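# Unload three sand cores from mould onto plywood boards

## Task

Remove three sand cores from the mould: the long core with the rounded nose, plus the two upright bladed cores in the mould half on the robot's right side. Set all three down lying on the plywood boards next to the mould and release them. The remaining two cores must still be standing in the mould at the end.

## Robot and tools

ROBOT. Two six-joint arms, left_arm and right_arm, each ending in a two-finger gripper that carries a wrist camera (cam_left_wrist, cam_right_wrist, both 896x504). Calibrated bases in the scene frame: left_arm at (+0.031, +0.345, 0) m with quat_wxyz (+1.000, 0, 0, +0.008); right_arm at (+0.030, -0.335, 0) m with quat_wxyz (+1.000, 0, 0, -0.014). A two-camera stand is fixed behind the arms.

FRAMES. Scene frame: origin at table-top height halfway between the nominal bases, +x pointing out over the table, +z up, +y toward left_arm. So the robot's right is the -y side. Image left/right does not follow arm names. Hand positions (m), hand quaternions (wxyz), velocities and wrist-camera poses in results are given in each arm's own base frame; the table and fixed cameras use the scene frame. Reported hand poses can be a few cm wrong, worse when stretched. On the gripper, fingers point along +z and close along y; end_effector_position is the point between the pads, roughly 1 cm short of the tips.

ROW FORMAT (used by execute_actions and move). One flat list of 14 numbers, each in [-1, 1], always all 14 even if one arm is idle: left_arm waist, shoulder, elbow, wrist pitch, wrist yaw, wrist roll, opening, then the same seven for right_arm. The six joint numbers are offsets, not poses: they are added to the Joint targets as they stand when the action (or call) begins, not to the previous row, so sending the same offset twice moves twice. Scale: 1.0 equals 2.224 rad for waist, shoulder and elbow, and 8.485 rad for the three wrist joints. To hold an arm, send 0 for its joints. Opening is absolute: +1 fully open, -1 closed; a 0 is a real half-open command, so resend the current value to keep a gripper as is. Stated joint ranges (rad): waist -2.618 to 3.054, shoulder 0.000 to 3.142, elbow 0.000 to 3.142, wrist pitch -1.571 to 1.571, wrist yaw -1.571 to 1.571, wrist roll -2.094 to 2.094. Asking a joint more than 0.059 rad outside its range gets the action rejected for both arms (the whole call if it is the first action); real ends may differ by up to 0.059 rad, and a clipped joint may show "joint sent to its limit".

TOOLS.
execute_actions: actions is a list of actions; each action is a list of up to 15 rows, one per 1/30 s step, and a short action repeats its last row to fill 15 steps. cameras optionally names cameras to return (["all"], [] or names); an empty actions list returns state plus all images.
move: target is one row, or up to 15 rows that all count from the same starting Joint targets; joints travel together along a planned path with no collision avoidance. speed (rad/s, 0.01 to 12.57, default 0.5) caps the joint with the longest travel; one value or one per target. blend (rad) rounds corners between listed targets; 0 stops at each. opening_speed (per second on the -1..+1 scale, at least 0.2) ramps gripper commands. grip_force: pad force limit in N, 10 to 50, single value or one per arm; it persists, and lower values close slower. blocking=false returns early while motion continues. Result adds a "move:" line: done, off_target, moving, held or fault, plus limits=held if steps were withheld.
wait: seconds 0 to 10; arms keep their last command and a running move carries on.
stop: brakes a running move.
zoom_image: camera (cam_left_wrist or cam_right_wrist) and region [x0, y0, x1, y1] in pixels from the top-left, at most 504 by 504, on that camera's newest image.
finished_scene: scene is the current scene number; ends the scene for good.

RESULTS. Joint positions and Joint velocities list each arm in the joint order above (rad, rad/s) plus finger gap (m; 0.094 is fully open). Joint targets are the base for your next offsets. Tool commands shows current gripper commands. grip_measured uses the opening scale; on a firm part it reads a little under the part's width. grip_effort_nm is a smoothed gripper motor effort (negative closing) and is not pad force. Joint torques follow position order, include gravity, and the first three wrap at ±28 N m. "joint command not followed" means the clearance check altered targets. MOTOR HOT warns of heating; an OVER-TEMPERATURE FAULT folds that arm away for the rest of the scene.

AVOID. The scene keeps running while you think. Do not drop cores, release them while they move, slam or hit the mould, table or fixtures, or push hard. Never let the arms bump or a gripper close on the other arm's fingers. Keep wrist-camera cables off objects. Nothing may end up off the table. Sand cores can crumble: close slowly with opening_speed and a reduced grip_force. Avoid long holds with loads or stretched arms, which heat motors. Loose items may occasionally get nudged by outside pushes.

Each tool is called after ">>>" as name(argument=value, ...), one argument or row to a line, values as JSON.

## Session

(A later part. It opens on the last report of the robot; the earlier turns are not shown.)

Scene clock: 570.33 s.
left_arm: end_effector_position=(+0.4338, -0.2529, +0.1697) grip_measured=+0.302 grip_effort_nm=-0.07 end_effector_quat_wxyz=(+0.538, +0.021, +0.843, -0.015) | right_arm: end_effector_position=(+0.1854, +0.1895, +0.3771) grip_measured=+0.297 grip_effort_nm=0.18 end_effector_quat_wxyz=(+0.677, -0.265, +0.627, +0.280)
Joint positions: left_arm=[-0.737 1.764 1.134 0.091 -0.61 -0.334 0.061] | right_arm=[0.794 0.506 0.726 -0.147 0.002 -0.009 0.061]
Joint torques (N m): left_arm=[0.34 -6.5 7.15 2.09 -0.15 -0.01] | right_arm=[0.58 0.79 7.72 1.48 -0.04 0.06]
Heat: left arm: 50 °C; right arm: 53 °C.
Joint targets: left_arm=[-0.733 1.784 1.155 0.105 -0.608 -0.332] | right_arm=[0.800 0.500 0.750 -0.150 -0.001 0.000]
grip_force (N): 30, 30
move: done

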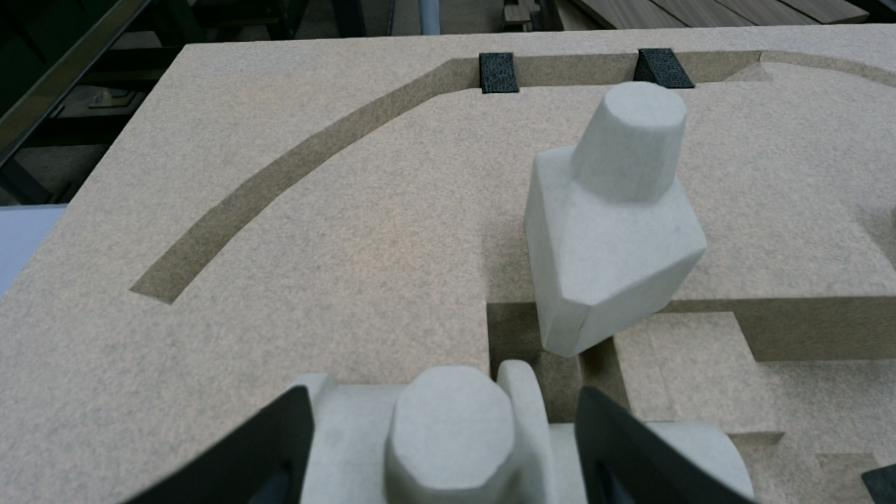

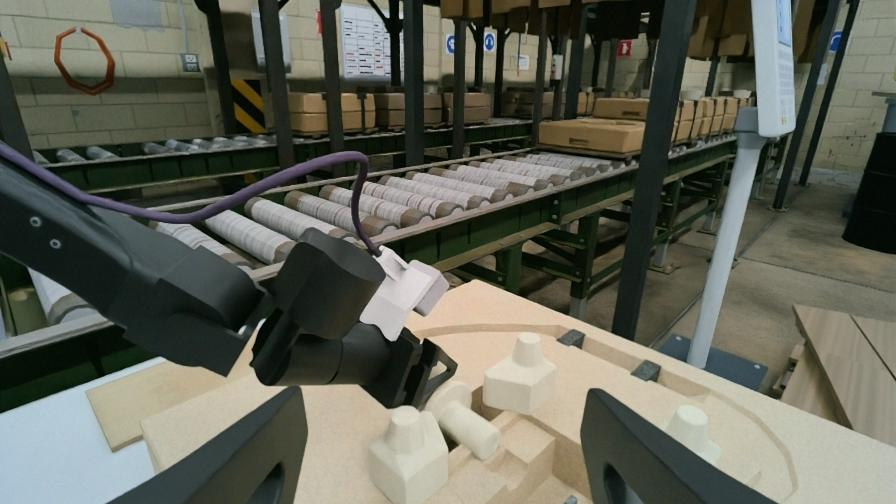

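>>> move(
  target=[-0.0036, 0, 0, 0, 0, 0, 0.3, 0, 0, 0, 0, 0, 0, 0.3],
  speed=0.1,
)

>>> move(
  target=[0, 0, 0, 0, 0, 0, -0.6, 0, 0, 0, 0, 0, 0, 0.3],
  speed=0.1,
  opening_speed=0.3,
  cameras=["all"],
)

Scene clock: 577.47 s.
left_arm: end_effector_position=(+0.4338, -0.2529, +0.1697) grip_measured=+0.302 grip_effort_nm=-0.07 end_effector_quat_wxyz=(+0.538, +0.021, +0.843, -0.015) | right_arm: end_effector_position=(+0.1854, +0.1895, +0.3771) grip_measured=+0.297 grip_effort_nm=0.18 end_effector_quat_wxyz=(+0.677, -0.265, +0.627, +0.280)
Joint positions: left_arm=[-0.737 1.764 1.134 0.091 -0.61 -0.334 0.061] | right_arm=[0.794 0.506 0.726 -0.147 0.002 -0.009 0.061]
Joint torques (N m): left_arm=[-0.21 -6.39 7.08 2.11 -0.14 -0.02] | right_arm=[0.61 0.76 7.72 1.49 -0.04 0.06]
Heat: left arm: 50 °C; right arm: 53 °C.
Joint targets: left_arm=[-0.741 1.784 1.155 0.105 -0.608 -0.332] | right_arm=[0.800 0.500 0.750 -0.150 -0.001 0.000]
grip_force (N): 30, 30
move: done

Scene clock: 580.67 s.
left_arm: end_effector_position=(+0.4337, -0.2548, +0.1697) grip_measured=-0.375 grip_effort_nm=-0.63 end_effector_quat_wxyz=(+0.537, +0.023, +0.843, -0.020) | right_arm: end_effector_position=(+0.1854, +0.1895, +0.3771) grip_measured=+0.297 grip_effort_nm=0.18 end_effector_quat_wxyz=(+0.677, -0.265, +0.627, +0.280)
Joint positions: left_arm=[-0.737 1.764 1.134 0.094 -0.6 -0.333 0.029] | right_arm=[0.794 0.506 0.726 -0.147 0.002 -0.009 0.061]
Joint torques (N m): left_arm=[-0.34 -6.42 7.12 2.07 -0.26 -0.04] | right_arm=[0.61 0.77 7.72 1.49 -0.03 0.06]
Heat: left arm: 50 °C; right arm: 53 °C.
Joint targets: left_arm=[-0.741 1.784 1.155 0.105 -0.607 -0.332] | right_arm=[0.800 0.500 0.750 -0.150 -0.001 0.000]
grip_force (N): 30, 30
move: done

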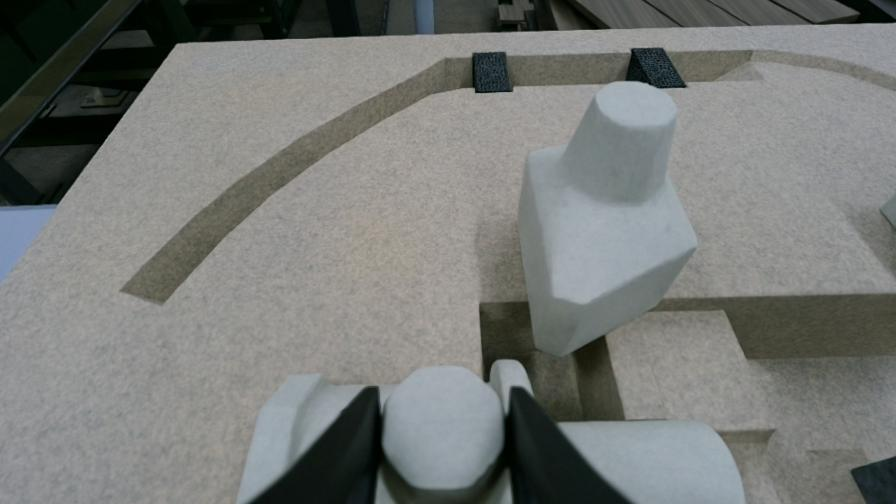

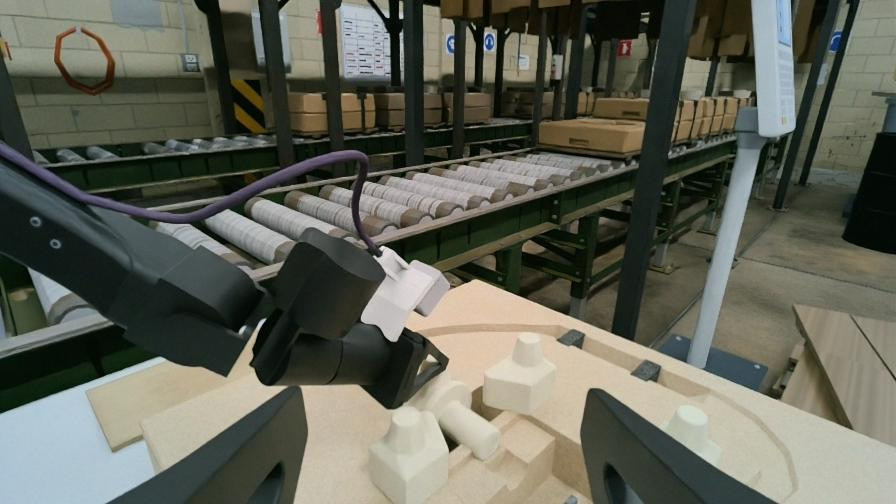

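>>> move(
  target=[
    [-0.0, -0.02, 0.0135, 0.004, 0, 0, -0.6, 0, 0, 0, 0, 0, 0, 0.3],
    [0, -0.0459, 0.0656, -0.0111, 0, 0, -0.6, 0, 0, 0, 0, 0, 0, 0.3],
  ],
  speed=0.1,
  blend=0.05,
  cameras=["all"],
)

Scene clock: 590.27 s.
left_arm: end_effector_position=(+0.4333, -0.2584, +0.1809) grip_measured=-0.376 grip_effort_nm=-0.63 end_effector_quat_wxyz=(+0.511, +0.039, +0.859, -0.009) | right_arm: end_effector_position=(+0.1854, +0.1895, +0.3771) grip_measured=+0.297 grip_effort_nm=0.18 end_effector_quat_wxyz=(+0.677, -0.265, +0.627, +0.280)
Joint positions: left_arm=[-0.737 1.764 1.241 -0.085 -0.58 -0.336 0.029] | right_arm=[0.794 0.506 0.726 -0.147 0.002 -0.009 0.061]
Joint torques (N m): left_arm=[-0.23 -14.15 10.62 2.94 -0.52 0] | right_arm=[0.58 0.76 7.72 1.49 -0.03 0.06]
Heat: left arm: 51 °C; right arm: 52 °C.
Joint targets: left_arm=[-0.741 1.682 1.301 0.011 -0.608 -0.332] | right_arm=[0.800 0.500 0.750 -0.150 -0.001 0.000]
grip_force (N): 30, 30
move: off_target (left_arm); blend cut to 0.0222 rad at target 1; left_arm: the wrist pitch is farthest, 0.096 rad from its target

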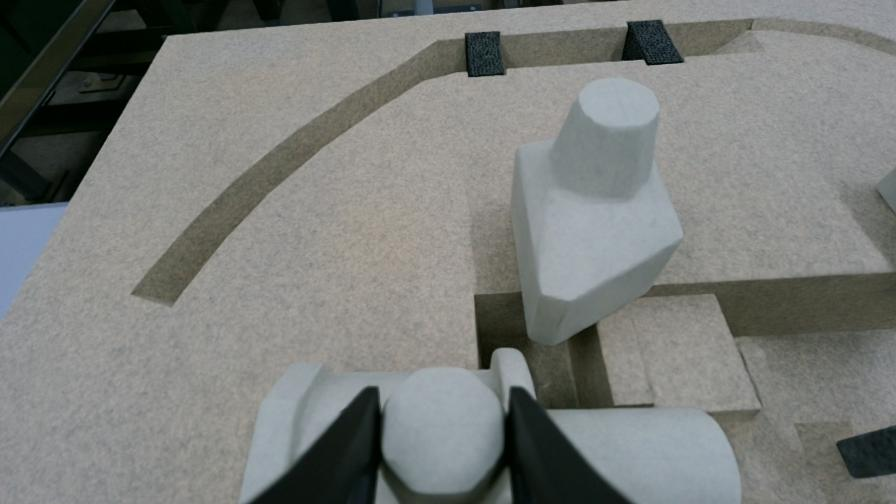

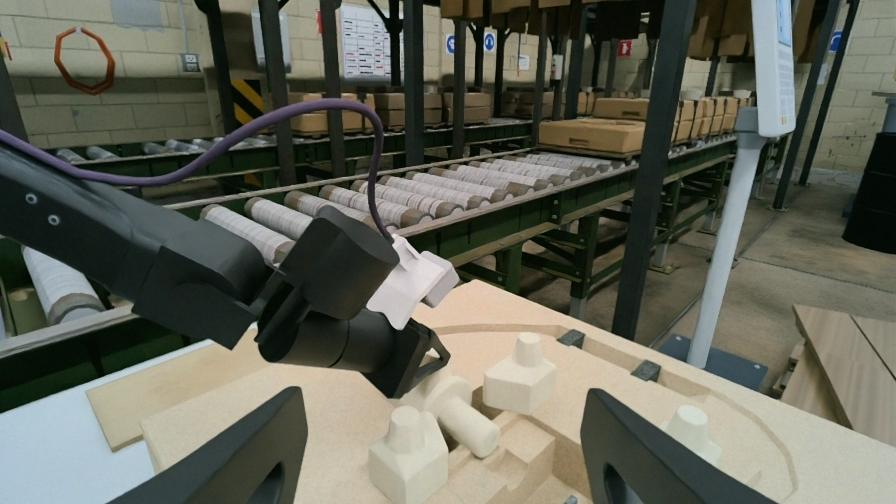

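>>> move(
  target=[0, -0.0170, 0.006, 0.00, 0, 0, -0.6, 0, 0, 0, 0, 0, 0, 0.3],
  speed=0.05,
  cameras=["all"],
)

Scene clock: 594.23 s.
left_arm: end_effector_position=(+0.4309, -0.2582, +0.1969) grip_measured=-0.376 grip_effort_nm=-0.63 end_effector_quat_wxyz=(+0.518, +0.038, +0.854, -0.019) | right_arm: end_effector_position=(+0.1854, +0.1895, +0.3771) grip_measured=+0.297 grip_effort_nm=0.18 end_effector_quat_wxyz=(+0.677, -0.265, +0.627, +0.280)
Joint positions: left_arm=[-0.737 1.732 1.251 -0.102 -0.571 -0.336 0.029] | right_arm=[0.794 0.506 0.726 -0.147 0.002 -0.009 0.061]
Joint torques (N m): left_arm=[-0.28 -14.5 10.96 3.15 -0.61 -0.02] | right_arm=[0.61 0.79 7.72 1.49 -0.04 0.06]
Heat: left arm: 53 °C; right arm: 52 °C.
Joint targets: left_arm=[-0.741 1.644 1.314 0.011 -0.607 -0.332] | right_arm=[0.800 0.500 0.750 -0.150 -0.001 0.000]
grip_force (N): 30, 30
move: off_target (left_arm); left_arm: the wrist pitch is farthest, 0.113 rad from its target

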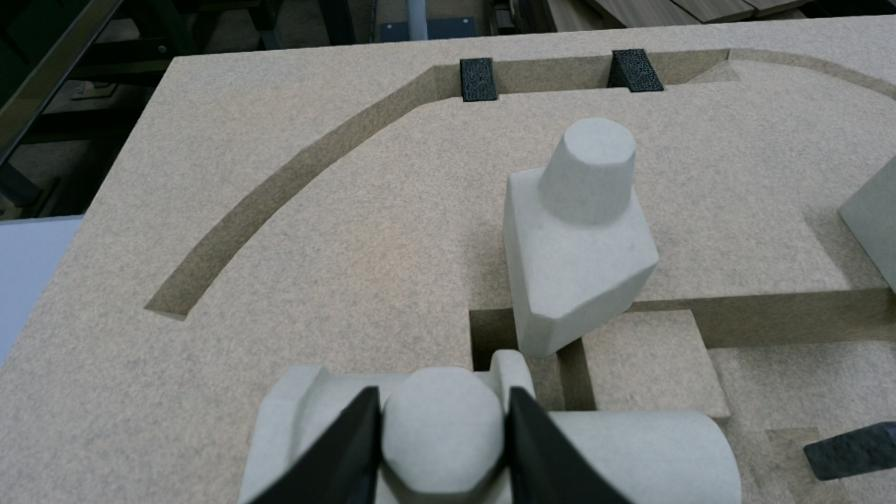

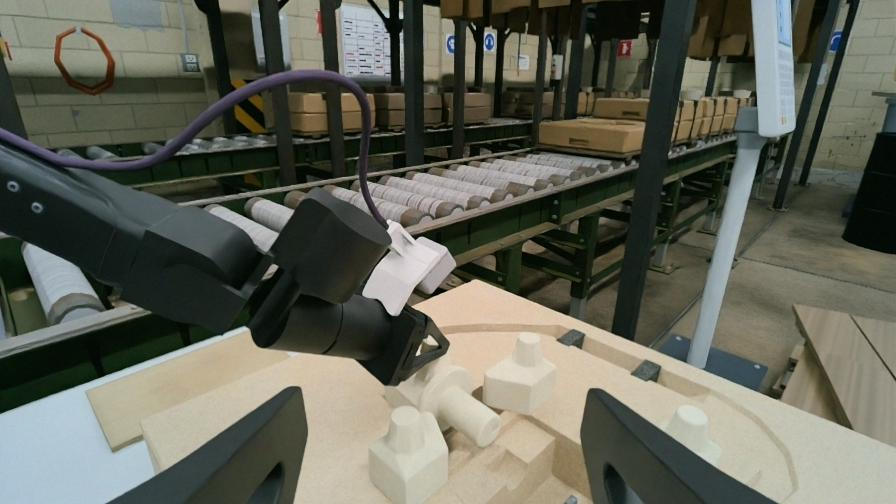

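>>> move(
  target=[
    [0, -0.0169, 0.0908, -0.0237, -0.0033, 0, -0.6, 0, 0, 0, 0, 0, 0, 0.3],
    [0, -0.0018, 0.214, -0.0526, -0.0033, 0, -0.6, 0, 0, 0, 0, 0, 0, 0.3],
  ],
  speed=0.2,
  blend=0.05,
  cameras=["all"],
)

Scene clock: 601.33 s.
left_arm: end_effector_position=(+0.4279, -0.2535, +0.3343) grip_measured=-0.376 grip_effort_nm=-0.63 end_effector_quat_wxyz=(+0.535, +0.028, +0.844, -0.028) | right_arm: end_effector_position=(+0.1854, +0.1895, +0.3771) grip_measured=+0.297 grip_effort_nm=0.18 end_effector_quat_wxyz=(+0.677, -0.265, +0.627, +0.280)
Joint positions: left_arm=[-0.737 1.7 1.727 -0.564 -0.58 -0.334 0.029] | right_arm=[0.794 0.506 0.726 -0.147 0.002 -0.009 0.061]
Joint torques (N m): left_arm=[-0.31 -12 10.92 3.36 -0.83 -0.03] | right_arm=[0.59 0.76 7.73 1.48 -0.04 0.06]
Heat: left arm: 55 °C; right arm: 52 °C.
Joint targets: left_arm=[-0.741 1.640 1.791 -0.435 -0.635 -0.332] | right_arm=[0.800 0.500 0.750 -0.150 -0.001 0.000]
grip_force (N): 30, 30
move: off_target (left_arm); left_arm: the wrist pitch is farthest, 0.128 rad from its target

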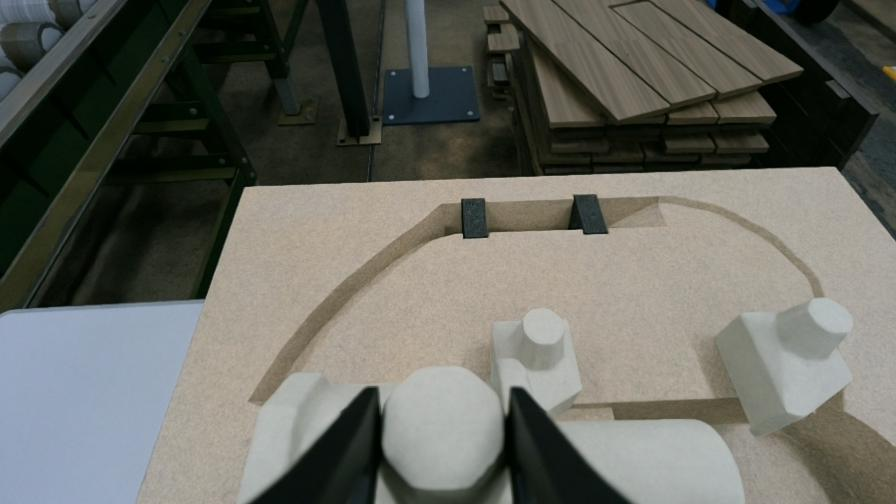

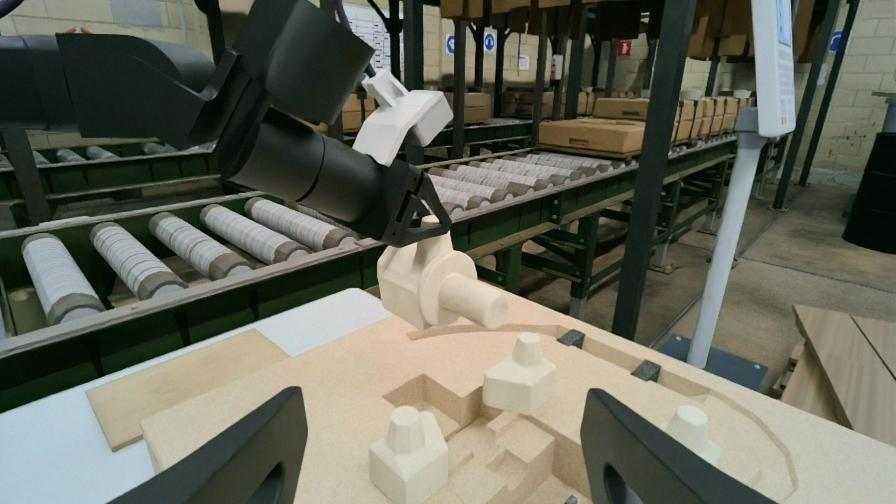

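>>> zoom_image(
  camera="cam_right_wrist",
  region=[340, 190, 540, 390],
)

Scaled by 2.520.

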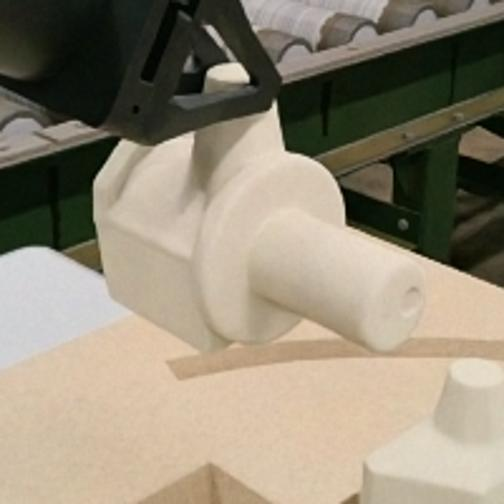

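>>> move(
  target=[0, 0, 0, 0, 0, -0.1139, -0.6, 0, 0, 0, 0, 0, 0, 0.3],
  speed=0.5,
  cameras=["cam_right_wrist"],
)

>>> zoom_image(
  camera="cam_right_wrist",
  region=[340, 170, 560, 390],
)

Scene clock: 609.13 s.
left_arm: end_effector_position=(+0.4265, -0.2521, +0.3311) grip_measured=-0.376 grip_effort_nm=-0.62 end_effector_quat_wxyz=(+0.462, -0.353, +0.771, -0.258) | right_arm: end_effector_position=(+0.1854, +0.1895, +0.3771) grip_measured=+0.297 grip_effort_nm=0.18 end_effector_quat_wxyz=(+0.677, -0.265, +0.627, +0.280)
Joint positions: left_arm=[-0.737 1.7 1.727 -0.581 -0.581 -1.265 0.029] | right_arm=[0.794 0.506 0.726 -0.147 0.002 -0.009 0.061]
Joint torques (N m): left_arm=[-0.27 -11.97 10.96 3.54 -0.82 -0.44] | right_arm=[0.58 0.79 7.73 1.49 -0.03 0.06]
Heat: left arm: 57 °C; right arm: 52 °C.
Joint targets: left_arm=[-0.741 1.640 1.791 -0.435 -0.636 -1.298] | right_arm=[0.800 0.500 0.750 -0.150 -0.001 0.000]
grip_force (N): 30, 30
move: off_target (left_arm); left_arm: the wrist pitch is farthest, 0.146 rad from its target
Images, in order (width x height): cam_right_wrist 896x504.

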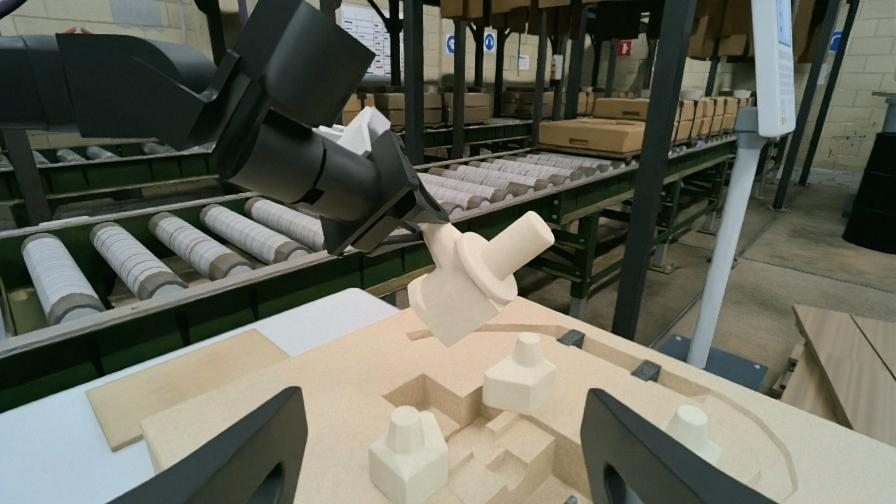

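Scaled by 2.291.

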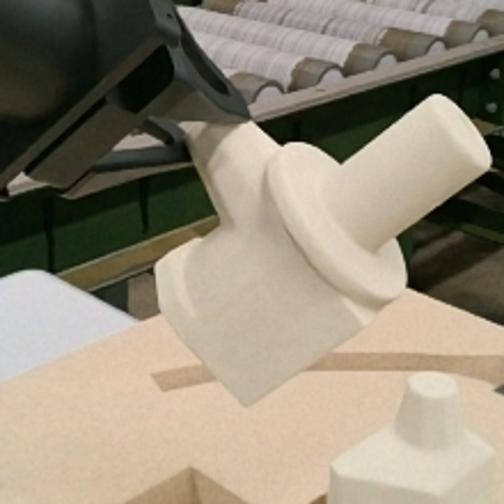

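>>> move(
  target=[0, 0, 0, 0, 0, -0.0754, -0.6, 0, 0, 0, 0, 0, 0, 0.3],
  speed=0.5,
  cameras=["cam_right_wrist"],
)

>>> zoom_image(
  camera="cam_right_wrist",
  region=[360, 150, 580, 370],
)

Scene clock: 617.40 s.
left_arm: end_effector_position=(+0.4258, -0.2514, +0.3295) grip_measured=-0.377 grip_effort_nm=-0.63 end_effector_quat_wxyz=(-0.358, +0.576, -0.625, +0.386) | right_arm: end_effector_position=(+0.1854, +0.1895, +0.3771) grip_measured=+0.297 grip_effort_nm=0.18 end_effector_quat_wxyz=(+0.677, -0.265, +0.627, +0.280)
Joint positions: left_arm=[-0.737 1.7 1.727 -0.589 -0.581 -1.9 0.029] | right_arm=[0.794 0.506 0.726 -0.147 0.002 -0.009 0.061]
Joint torques (N m): left_arm=[-0.25 -12.05 10.91 3.62 -0.84 -0.49] | right_arm=[0.58 0.77 7.71 1.49 -0.04 0.05]
Heat: left arm: 61 °C; right arm: 52 °C.
Joint targets: left_arm=[-0.741 1.640 1.791 -0.435 -0.636 -1.938] | right_arm=[0.800 0.500 0.750 -0.150 -0.001 0.000]
grip_force (N): 30, 30
move: off_target (left_arm); left_arm: the wrist pitch is farthest, 0.154 rad from its target
Images, in order (width x height): cam_right_wrist 896x504.

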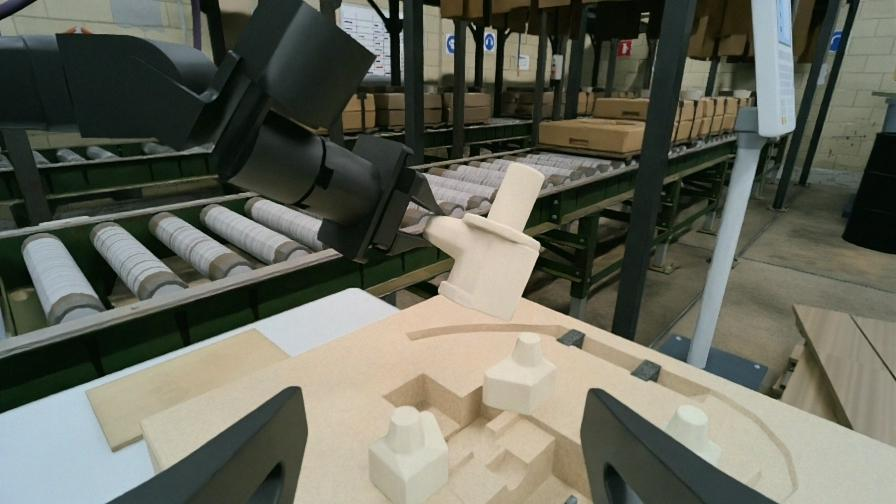

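Scaled by 2.291.

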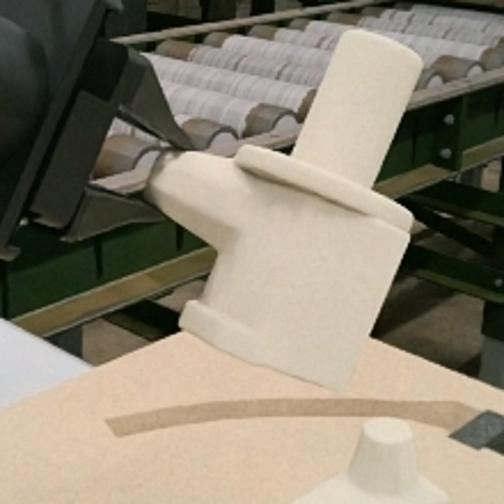

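>>> move(
  target=[
    [0, 0, 0, 0, 0, 0.1893, -0.6, 0, 0, 0, 0, 0, 0, 0.3],
    [0.5175, -0.4024, -0.4456, 0.0159, 0.0726, 0.2284, -0.6, 0, 0, 0, 0, 0, 0, 0.3],
  ],
  speed=[0.6, 0.4],
  blend=0.1,
  cameras=["all"],
)

Scene clock: 651.07 s.
left_arm: end_effector_position=(+0.2754, +0.1239, +0.2467) grip_measured=-0.376 grip_effort_nm=-0.63 end_effector_quat_wxyz=(+0.506, -0.181, +0.836, +0.113) | right_arm: end_effector_position=(+0.1854, +0.1895, +0.3771) grip_measured=+0.297 grip_effort_nm=0.18 end_effector_quat_wxyz=(+0.677, -0.265, +0.627, +0.280)
Joint positions: left_arm=[0.404 0.789 0.775 -0.466 -0.025 -0.007 0.029] | right_arm=[0.794 0.506 0.726 -0.147 0.002 -0.009 0.061]
Joint torques (N m): left_arm=[0.39 -3.92 7.69 3.93 0.1 0.03] | right_arm=[0.58 0.79 7.72 1.49 -0.04 0.06]
Heat: left arm: 65 °C; right arm: 51 °C.
Joint targets: left_arm=[0.410 0.745 0.799 -0.300 -0.019 0.000] | right_arm=[0.800 0.500 0.750 -0.150 -0.001 0.000]
grip_force (N): 30, 30
move: off_target (left_arm); left_arm: the wrist pitch is farthest, 0.166 rad from its target

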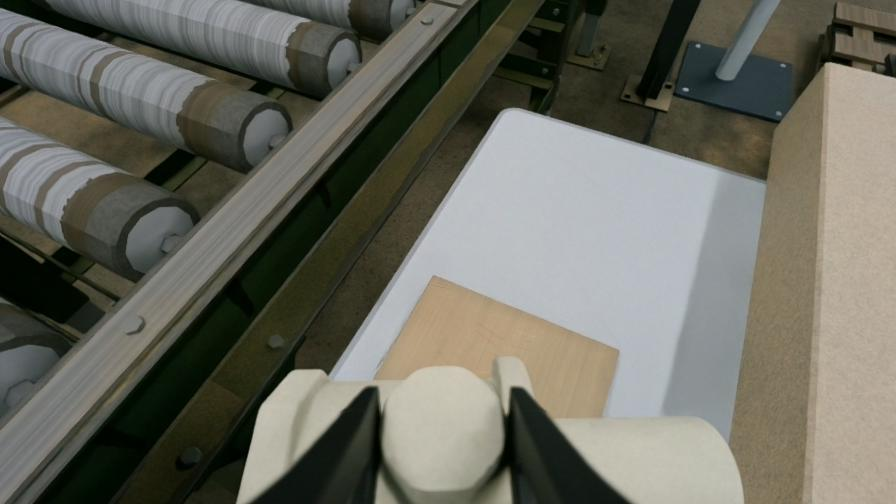

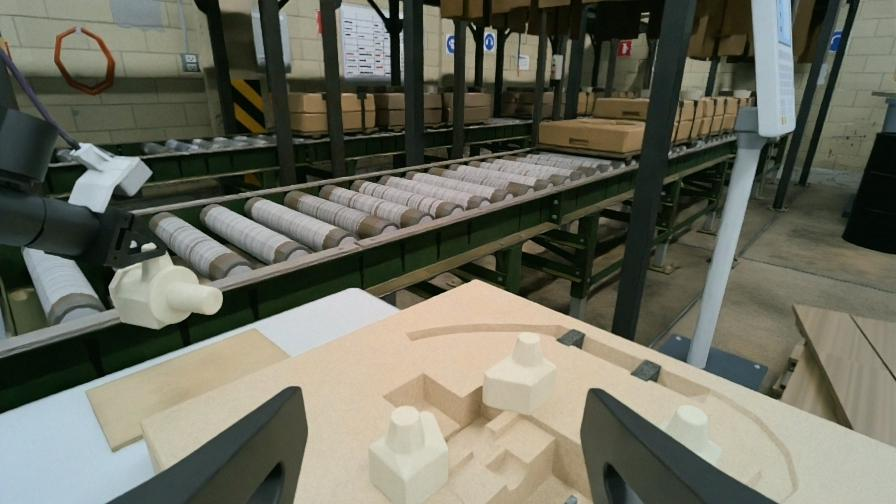

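>>> move(
  target=[-0.018, -0.0135, -0.1412, 0.0365, 0, 0, -0.6, 0, 0, 0, 0, 0, 0, 0.3],
  speed=0.25,
  cameras=["all"],
)

Scene clock: 662.93 s.
left_arm: end_effector_position=(+0.2810, +0.1175, +0.1731) grip_measured=-0.376 grip_effort_nm=-0.63 end_effector_quat_wxyz=(+0.515, -0.169, +0.834, +0.107) | right_arm: end_effector_position=(+0.1854, +0.1895, +0.3771) grip_measured=+0.297 grip_effort_nm=0.18 end_effector_quat_wxyz=(+0.677, -0.265, +0.627, +0.280)
Joint positions: left_arm=[0.378 0.76 0.46 -0.164 -0.024 -0.006 0.029] | right_arm=[0.794 0.506 0.726 -0.147 0.002 -0.009 0.061]
Joint torques (N m): left_arm=[-0.62 -4 7.91 4.01 0.09 0.03] | right_arm=[0.58 0.79 7.72 1.49 -0.04 0.06]
Heat: left arm: 73 °C; right arm: 51 °C.
Joint targets: left_arm=[0.370 0.714 0.485 0.009 -0.020 0.000] | right_arm=[0.800 0.500 0.750 -0.150 -0.001 0.000]
grip_force (N): 30, 30
move: off_target (left_arm); left_arm: the wrist pitch is farthest, 0.173 rad from its target

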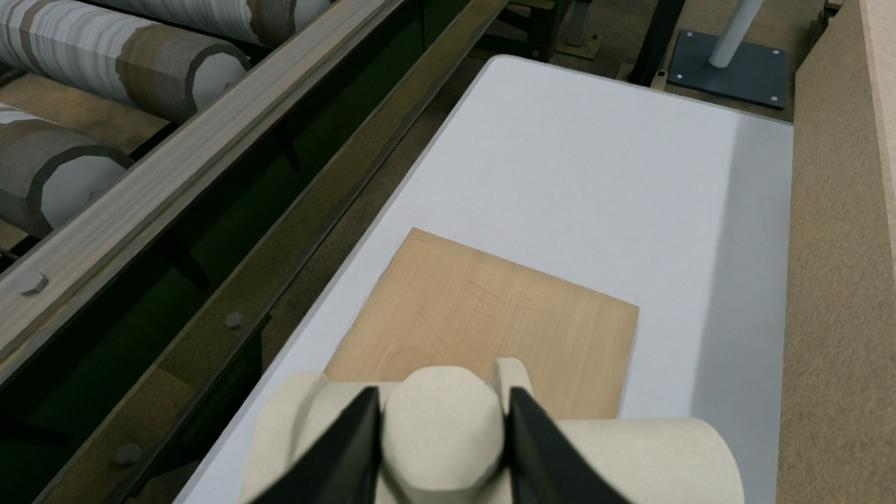

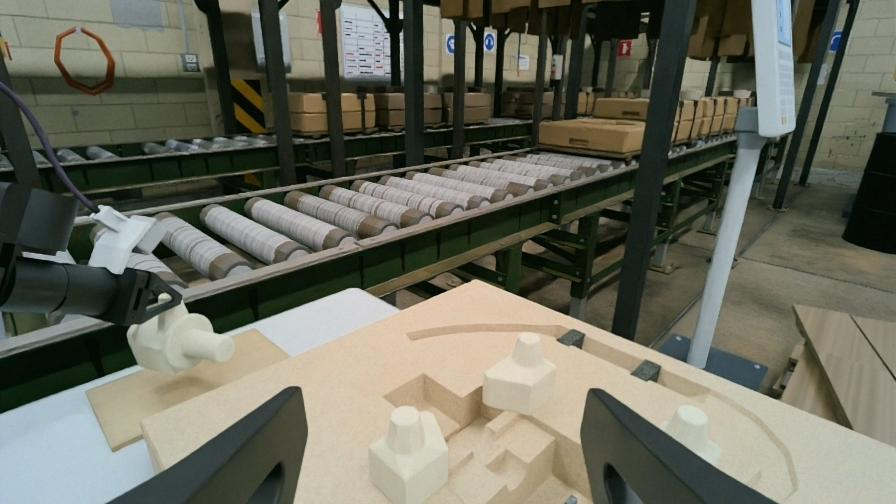

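>>> move(
  target=[0, 0.0126, -0.0652, 0.0233, 0, 0, -0.6, 0, 0, 0, 0, 0, 0, 0.3],
  speed=0.2,
  cameras=["all"],
)

Scene clock: 670.03 s.
left_arm: end_effector_position=(+0.2812, +0.1176, +0.1476) grip_measured=-0.376 grip_effort_nm=-0.63 end_effector_quat_wxyz=(+0.534, -0.167, +0.822, +0.111) | right_arm: end_effector_position=(+0.1854, +0.1895, +0.3771) grip_measured=+0.297 grip_effort_nm=0.18 end_effector_quat_wxyz=(+0.677, -0.265, +0.627, +0.280)
Joint positions: left_arm=[0.378 0.76 0.316 0.026 -0.024 -0.006 0.029] | right_arm=[0.794 0.506 0.726 -0.147 0.002 -0.009 0.061]
Joint torques (N m): left_arm=[-0.58 -1.84 7.75 4.11 0.06 0.02] | right_arm=[0.61 0.76 7.73 1.49 -0.03 0.06]
Heat: left arm: 74 °C; right arm: 51 °C.
Joint targets: left_arm=[0.370 0.742 0.340 0.207 -0.020 0.000] | right_arm=[0.800 0.500 0.750 -0.150 -0.001 0.000]
grip_force (N): 30, 30
move: off_target (left_arm); left_arm: the wrist pitch is farthest, 0.181 rad from its target

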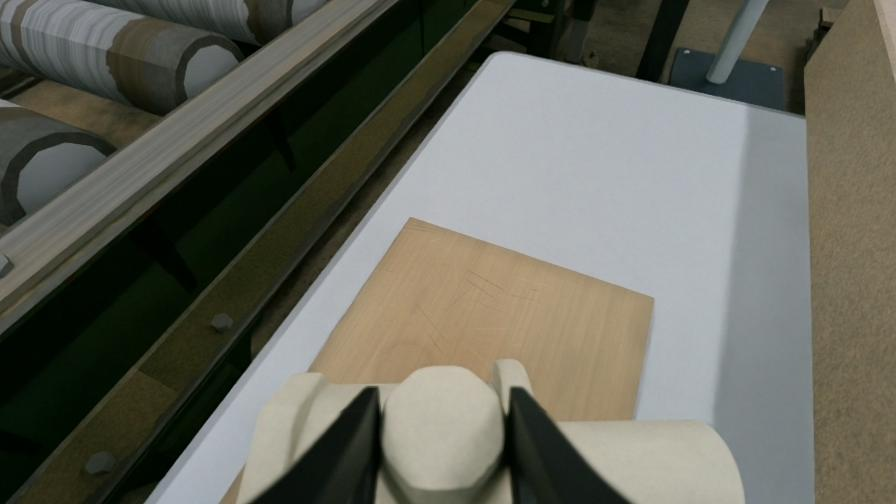

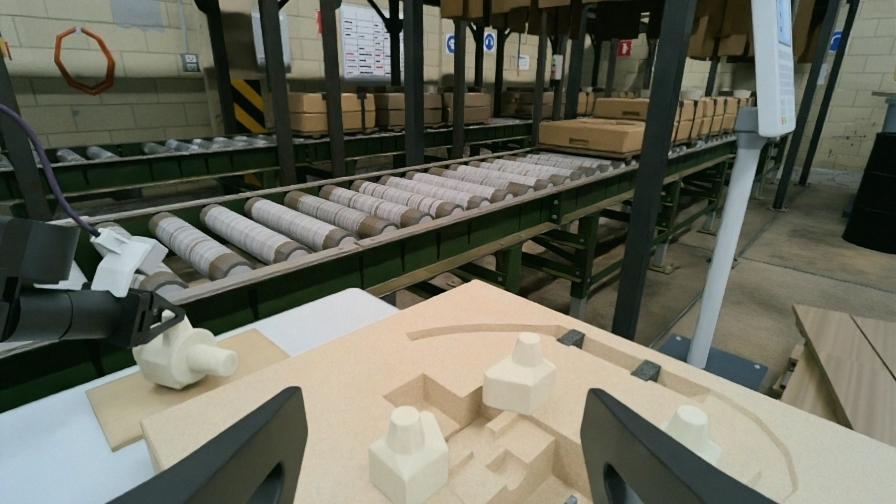

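>>> move(
  target=[0, 0.0225, -0.009, 0.003, 0, 0, -0.6, 0, 0, 0, 0, 0, 0, 0.3],
  speed=0.1,
  cameras=["cam_right_wrist"],
)

>>> zoom_image(
  camera="cam_right_wrist",
  region=[80, 280, 300, 460],
)

Scene clock: 674.43 s.
left_arm: end_effector_position=(+0.2831, +0.1181, +0.1340) grip_measured=-0.376 grip_effort_nm=-0.63 end_effector_quat_wxyz=(+0.521, -0.167, +0.830, +0.108) | right_arm: end_effector_position=(+0.1854, +0.1895, +0.3771) grip_measured=+0.297 grip_effort_nm=0.18 end_effector_quat_wxyz=(+0.677, -0.265, +0.627, +0.280)
Joint positions: left_arm=[0.378 0.808 0.3 0.06 -0.023 -0.005 0.029] | right_arm=[0.794 0.506 0.726 -0.147 0.002 -0.009 0.061]
Joint torques (N m): left_arm=[-0.47 -1.87 7.36 4.03 0.08 0] | right_arm=[0.59 0.76 7.72 1.49 -0.03 0.06]
Heat: left arm: 77 °C; right arm: 51 °C. Fold the left arm in close to its base, or ease its load, before you think long.
Joint targets: left_arm=[0.370 0.793 0.320 0.232 -0.020 0.000] | right_arm=[0.800 0.500 0.750 -0.150 -0.001 0.000]
MOTOR HOT: the wrist pitch of the left arm reports 77 °C; the controller's stop level is 90 °C. To cool a motor, set the load down, stop pushing, or move to a pose that needs little force.
grip_force (N): 30, 30
move: off_target (left_arm); left_arm: the wrist pitch is farthest, 0.172 rad from its target
Images, in order (width x height): cam_right_wrist 896x504.

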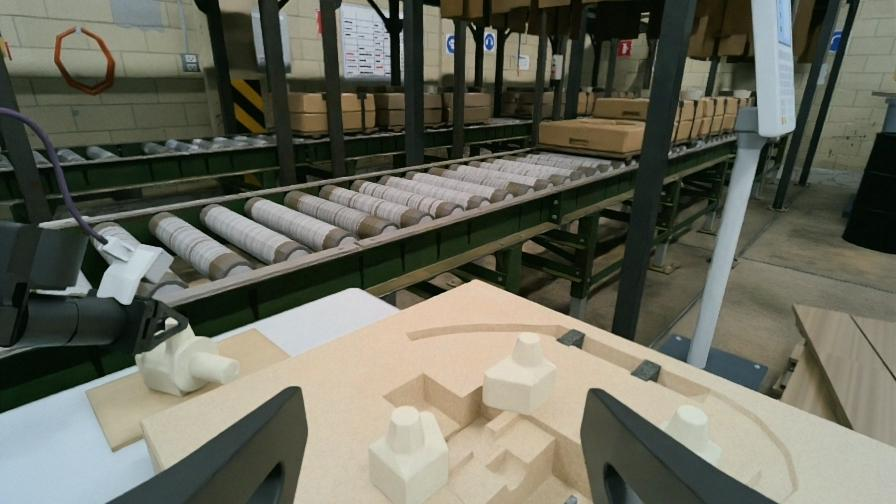

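Scaled by 2.291.

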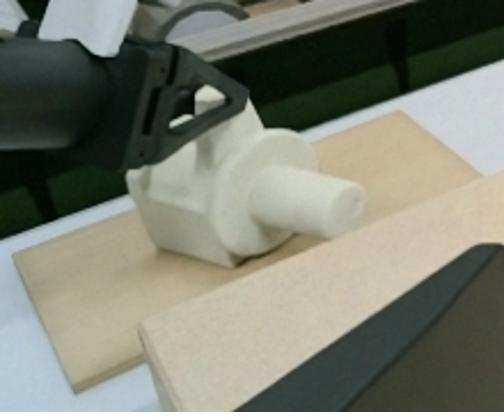

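>>> move(
  target=[0, 0.0099, -0.009, 0.004, 0, 0, -0.6, 0, 0, 0, 0, 0, 0, 0.3],
  speed=0.1,
  cameras=["cam_right_wrist"],
)

>>> zoom_image(
  camera="cam_right_wrist",
  region=[100, 290, 260, 420],
)

Scene clock: 678.33 s.
left_arm: end_effector_position=(+0.2860, +0.1193, +0.1332) grip_measured=-0.376 grip_effort_nm=-0.63 end_effector_quat_wxyz=(+0.529, -0.166, +0.825, +0.110) | right_arm: end_effector_position=(+0.1854, +0.1895, +0.3771) grip_measured=+0.297 grip_effort_nm=0.18 end_effector_quat_wxyz=(+0.677, -0.265, +0.627, +0.280)
Joint positions: left_arm=[0.378 0.827 0.284 0.113 -0.023 -0.003 0.029] | right_arm=[0.794 0.506 0.726 -0.147 0.002 -0.009 0.061]
Joint torques (N m): left_arm=[-0.46 -1.68 6.98 3.84 0.05 -0.03] | right_arm=[0.57 0.76 7.72 1.49 -0.03 0.06]
Heat: left arm: 77 °C; right arm: 51 °C. Fold the left arm in close to its base, or ease its load, before you think long.
Joint targets: left_arm=[0.370 0.815 0.300 0.266 -0.020 0.000] | right_arm=[0.800 0.500 0.750 -0.150 -0.001 0.000]
MOTOR HOT: still on. The wrist pitch of the left arm reports 77 °C.
grip_force (N): 30, 30
move: off_target (left_arm); left_arm: the wrist pitch is farthest, 0.153 rad from its target
Images, in order (width x height): cam_right_wrist 896x504.

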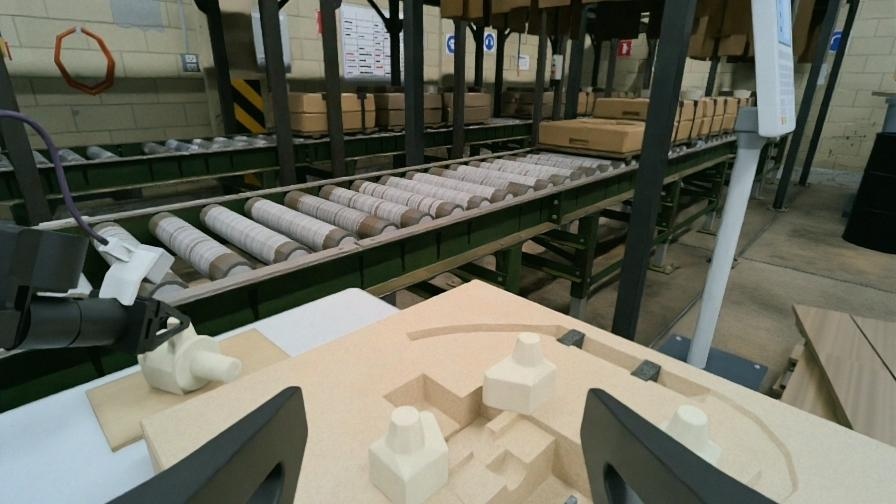

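Scaled by 3.150.

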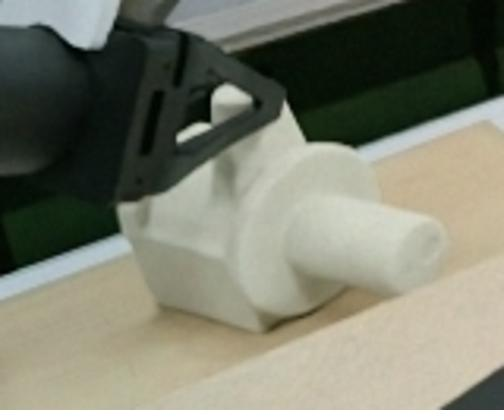

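>>> move(
  target=[0, 0, 0, -0.012, 0, 0, -0.6, 0, 0, 0, 0, 0, 0, 0.3],
  speed=0.1,
)

>>> move(
  target=[0, 0, 0, 0, 0, 0, 0.2, 0, 0, 0, 0, 0, 0, 0.3],
  speed=0.1,
  opening_speed=0.4,
  cameras=["all"],
)

Scene clock: 683.90 s.
left_arm: end_effector_position=(+0.2852, +0.1189, +0.1313) grip_measured=-0.376 grip_effort_nm=-0.63 end_effector_quat_wxyz=(+0.525, -0.164, +0.828, +0.111) | right_arm: end_effector_position=(+0.1854, +0.1895, +0.3771) grip_measured=+0.297 grip_effort_nm=0.18 end_effector_quat_wxyz=(+0.677, -0.265, +0.627, +0.280)
Joint positions: left_arm=[0.378 0.827 0.284 0.104 -0.023 0.002 0.029] | right_arm=[0.794 0.506 0.726 -0.147 0.002 -0.009 0.061]
Joint torques (N m): left_arm=[-0.54 -1.68 6.89 2.8 0.05 -0.09] | right_arm=[0.61 0.76 7.72 1.49 -0.03 0.06]
Heat: left arm: 78 °C; right arm: 50 °C. Fold the left arm in close to its base, or ease its load, before you think long.
Joint targets: left_arm=[0.370 0.815 0.300 0.165 -0.020 0.000] | right_arm=[0.800 0.500 0.750 -0.150 -0.001 0.000]
MOTOR HOT: still on. The wrist pitch of the left arm reports 78 °C.
grip_force (N): 30, 30
move: off_target (left_arm); left_arm: the wrist pitch is farthest, 0.060 rad from its target

Scene clock: 686.10 s.
left_arm: end_effector_position=(+0.2885, +0.1202, +0.1391) grip_measured=+0.198 grip_effort_nm=0.14 end_effector_quat_wxyz=(+0.539, -0.163, +0.819, +0.113) | right_arm: end_effector_position=(+0.1854, +0.1895, +0.3771) grip_measured=+0.297 grip_effort_nm=0.18 end_effector_quat_wxyz=(+0.677, -0.265, +0.627, +0.280)
Joint positions: left_arm=[0.378 0.827 0.284 0.139 -0.023 0.002 0.056] | right_arm=[0.794 0.506 0.726 -0.147 0.002 -0.009 0.061]
Joint torques (N m): left_arm=[-0.59 -1.65 6.93 2.44 0.06 -0.1] | right_arm=[0.61 0.76 7.71 1.49 -0.04 0.07]
Heat: left arm: 76 °C; right arm: 50 °C. Fold the left arm in close to its base, or ease its load, before you think long.
Joint targets: left_arm=[0.370 0.815 0.300 0.165 -0.020 0.000] | right_arm=[0.800 0.500 0.750 -0.150 -0.001 0.000]
MOTOR HOT: still on. The wrist pitch of the left arm reports 76 °C.
grip_force (N): 30, 30
move: done

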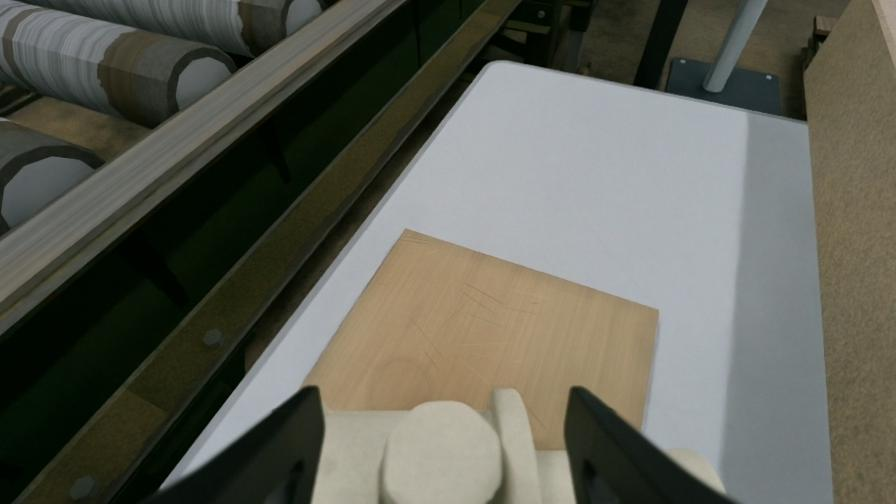

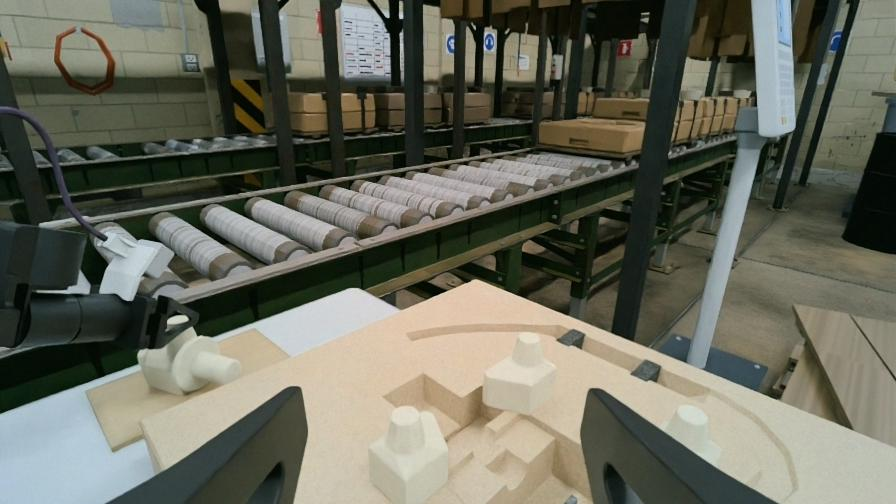

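>>> move(
  target=[
    [0, -0.1, 0, 0, 0, 0, 0.2, 0, 0, 0, 0, 0, 0, 0.3],
    [0, -0.097, 0.4, -0.2, 0.0024, 0, 0.2, 0, 0, 0, 0, 0, 0, 0.3],
  ],
  speed=[0.25, 0.6],
  blend=0.05,
  cameras=["all"],
)

Scene clock: 695.93 s.
left_arm: end_effector_position=(+0.1115, +0.0469, +0.2452) grip_measured=+0.198 grip_effort_nm=0.15 end_effector_quat_wxyz=(+0.294, -0.180, +0.937, +0.060) | right_arm: end_effector_position=(+0.1854, +0.1895, +0.3771) grip_measured=+0.297 grip_effort_nm=0.18 end_effector_quat_wxyz=(+0.677, -0.265, +0.627, +0.280)
Joint positions: left_arm=[0.378 0.605 1.17 -1.527 -0.007 0.002 0.056] | right_arm=[0.794 0.506 0.726 -0.147 0.002 -0.009 0.061]
Joint torques (N m): left_arm=[-0.66 2.04 5.34 1.51 0.12 -0.08] | right_arm=[0.58 0.79 7.72 1.49 -0.04 0.07]
Heat: left arm: 71 °C; right arm: 50 °C.
Joint targets: left_arm=[0.370 0.599 1.190 -1.532 0.001 0.000] | right_arm=[0.800 0.500 0.750 -0.150 -0.001 0.000]
MOTOR HOT: cleared for the motors of the left arm.
grip_force (N): 30, 30
move: done

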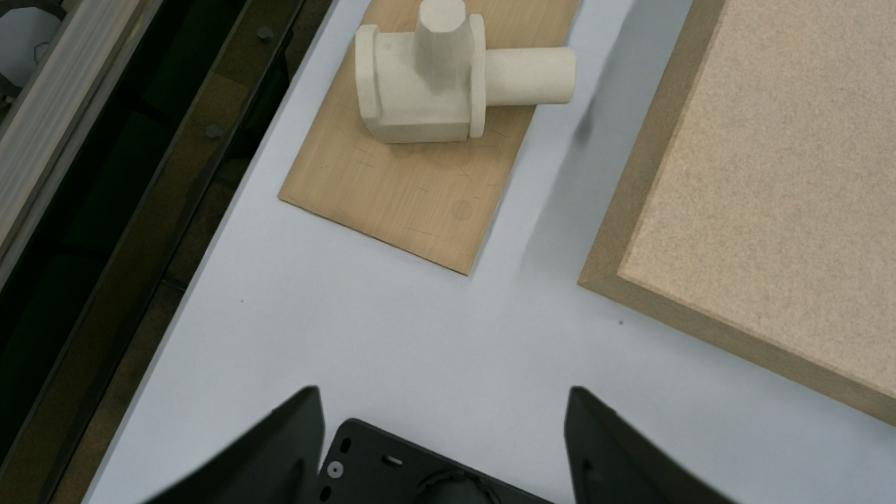

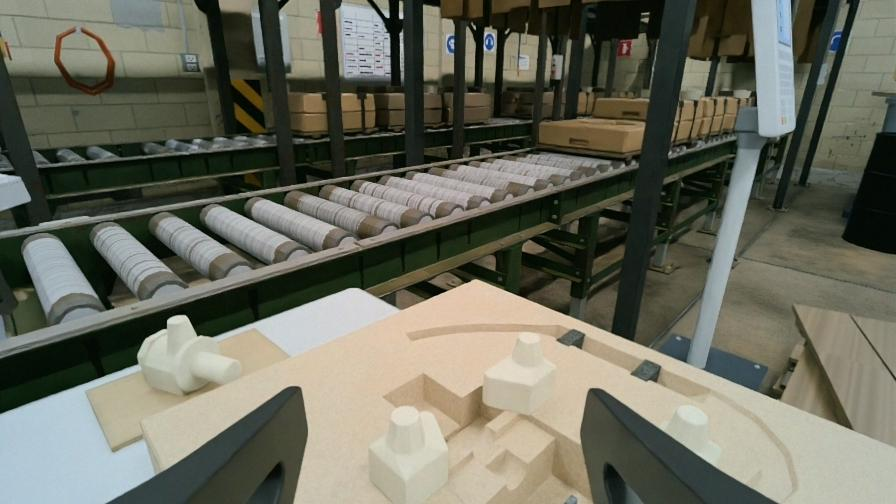

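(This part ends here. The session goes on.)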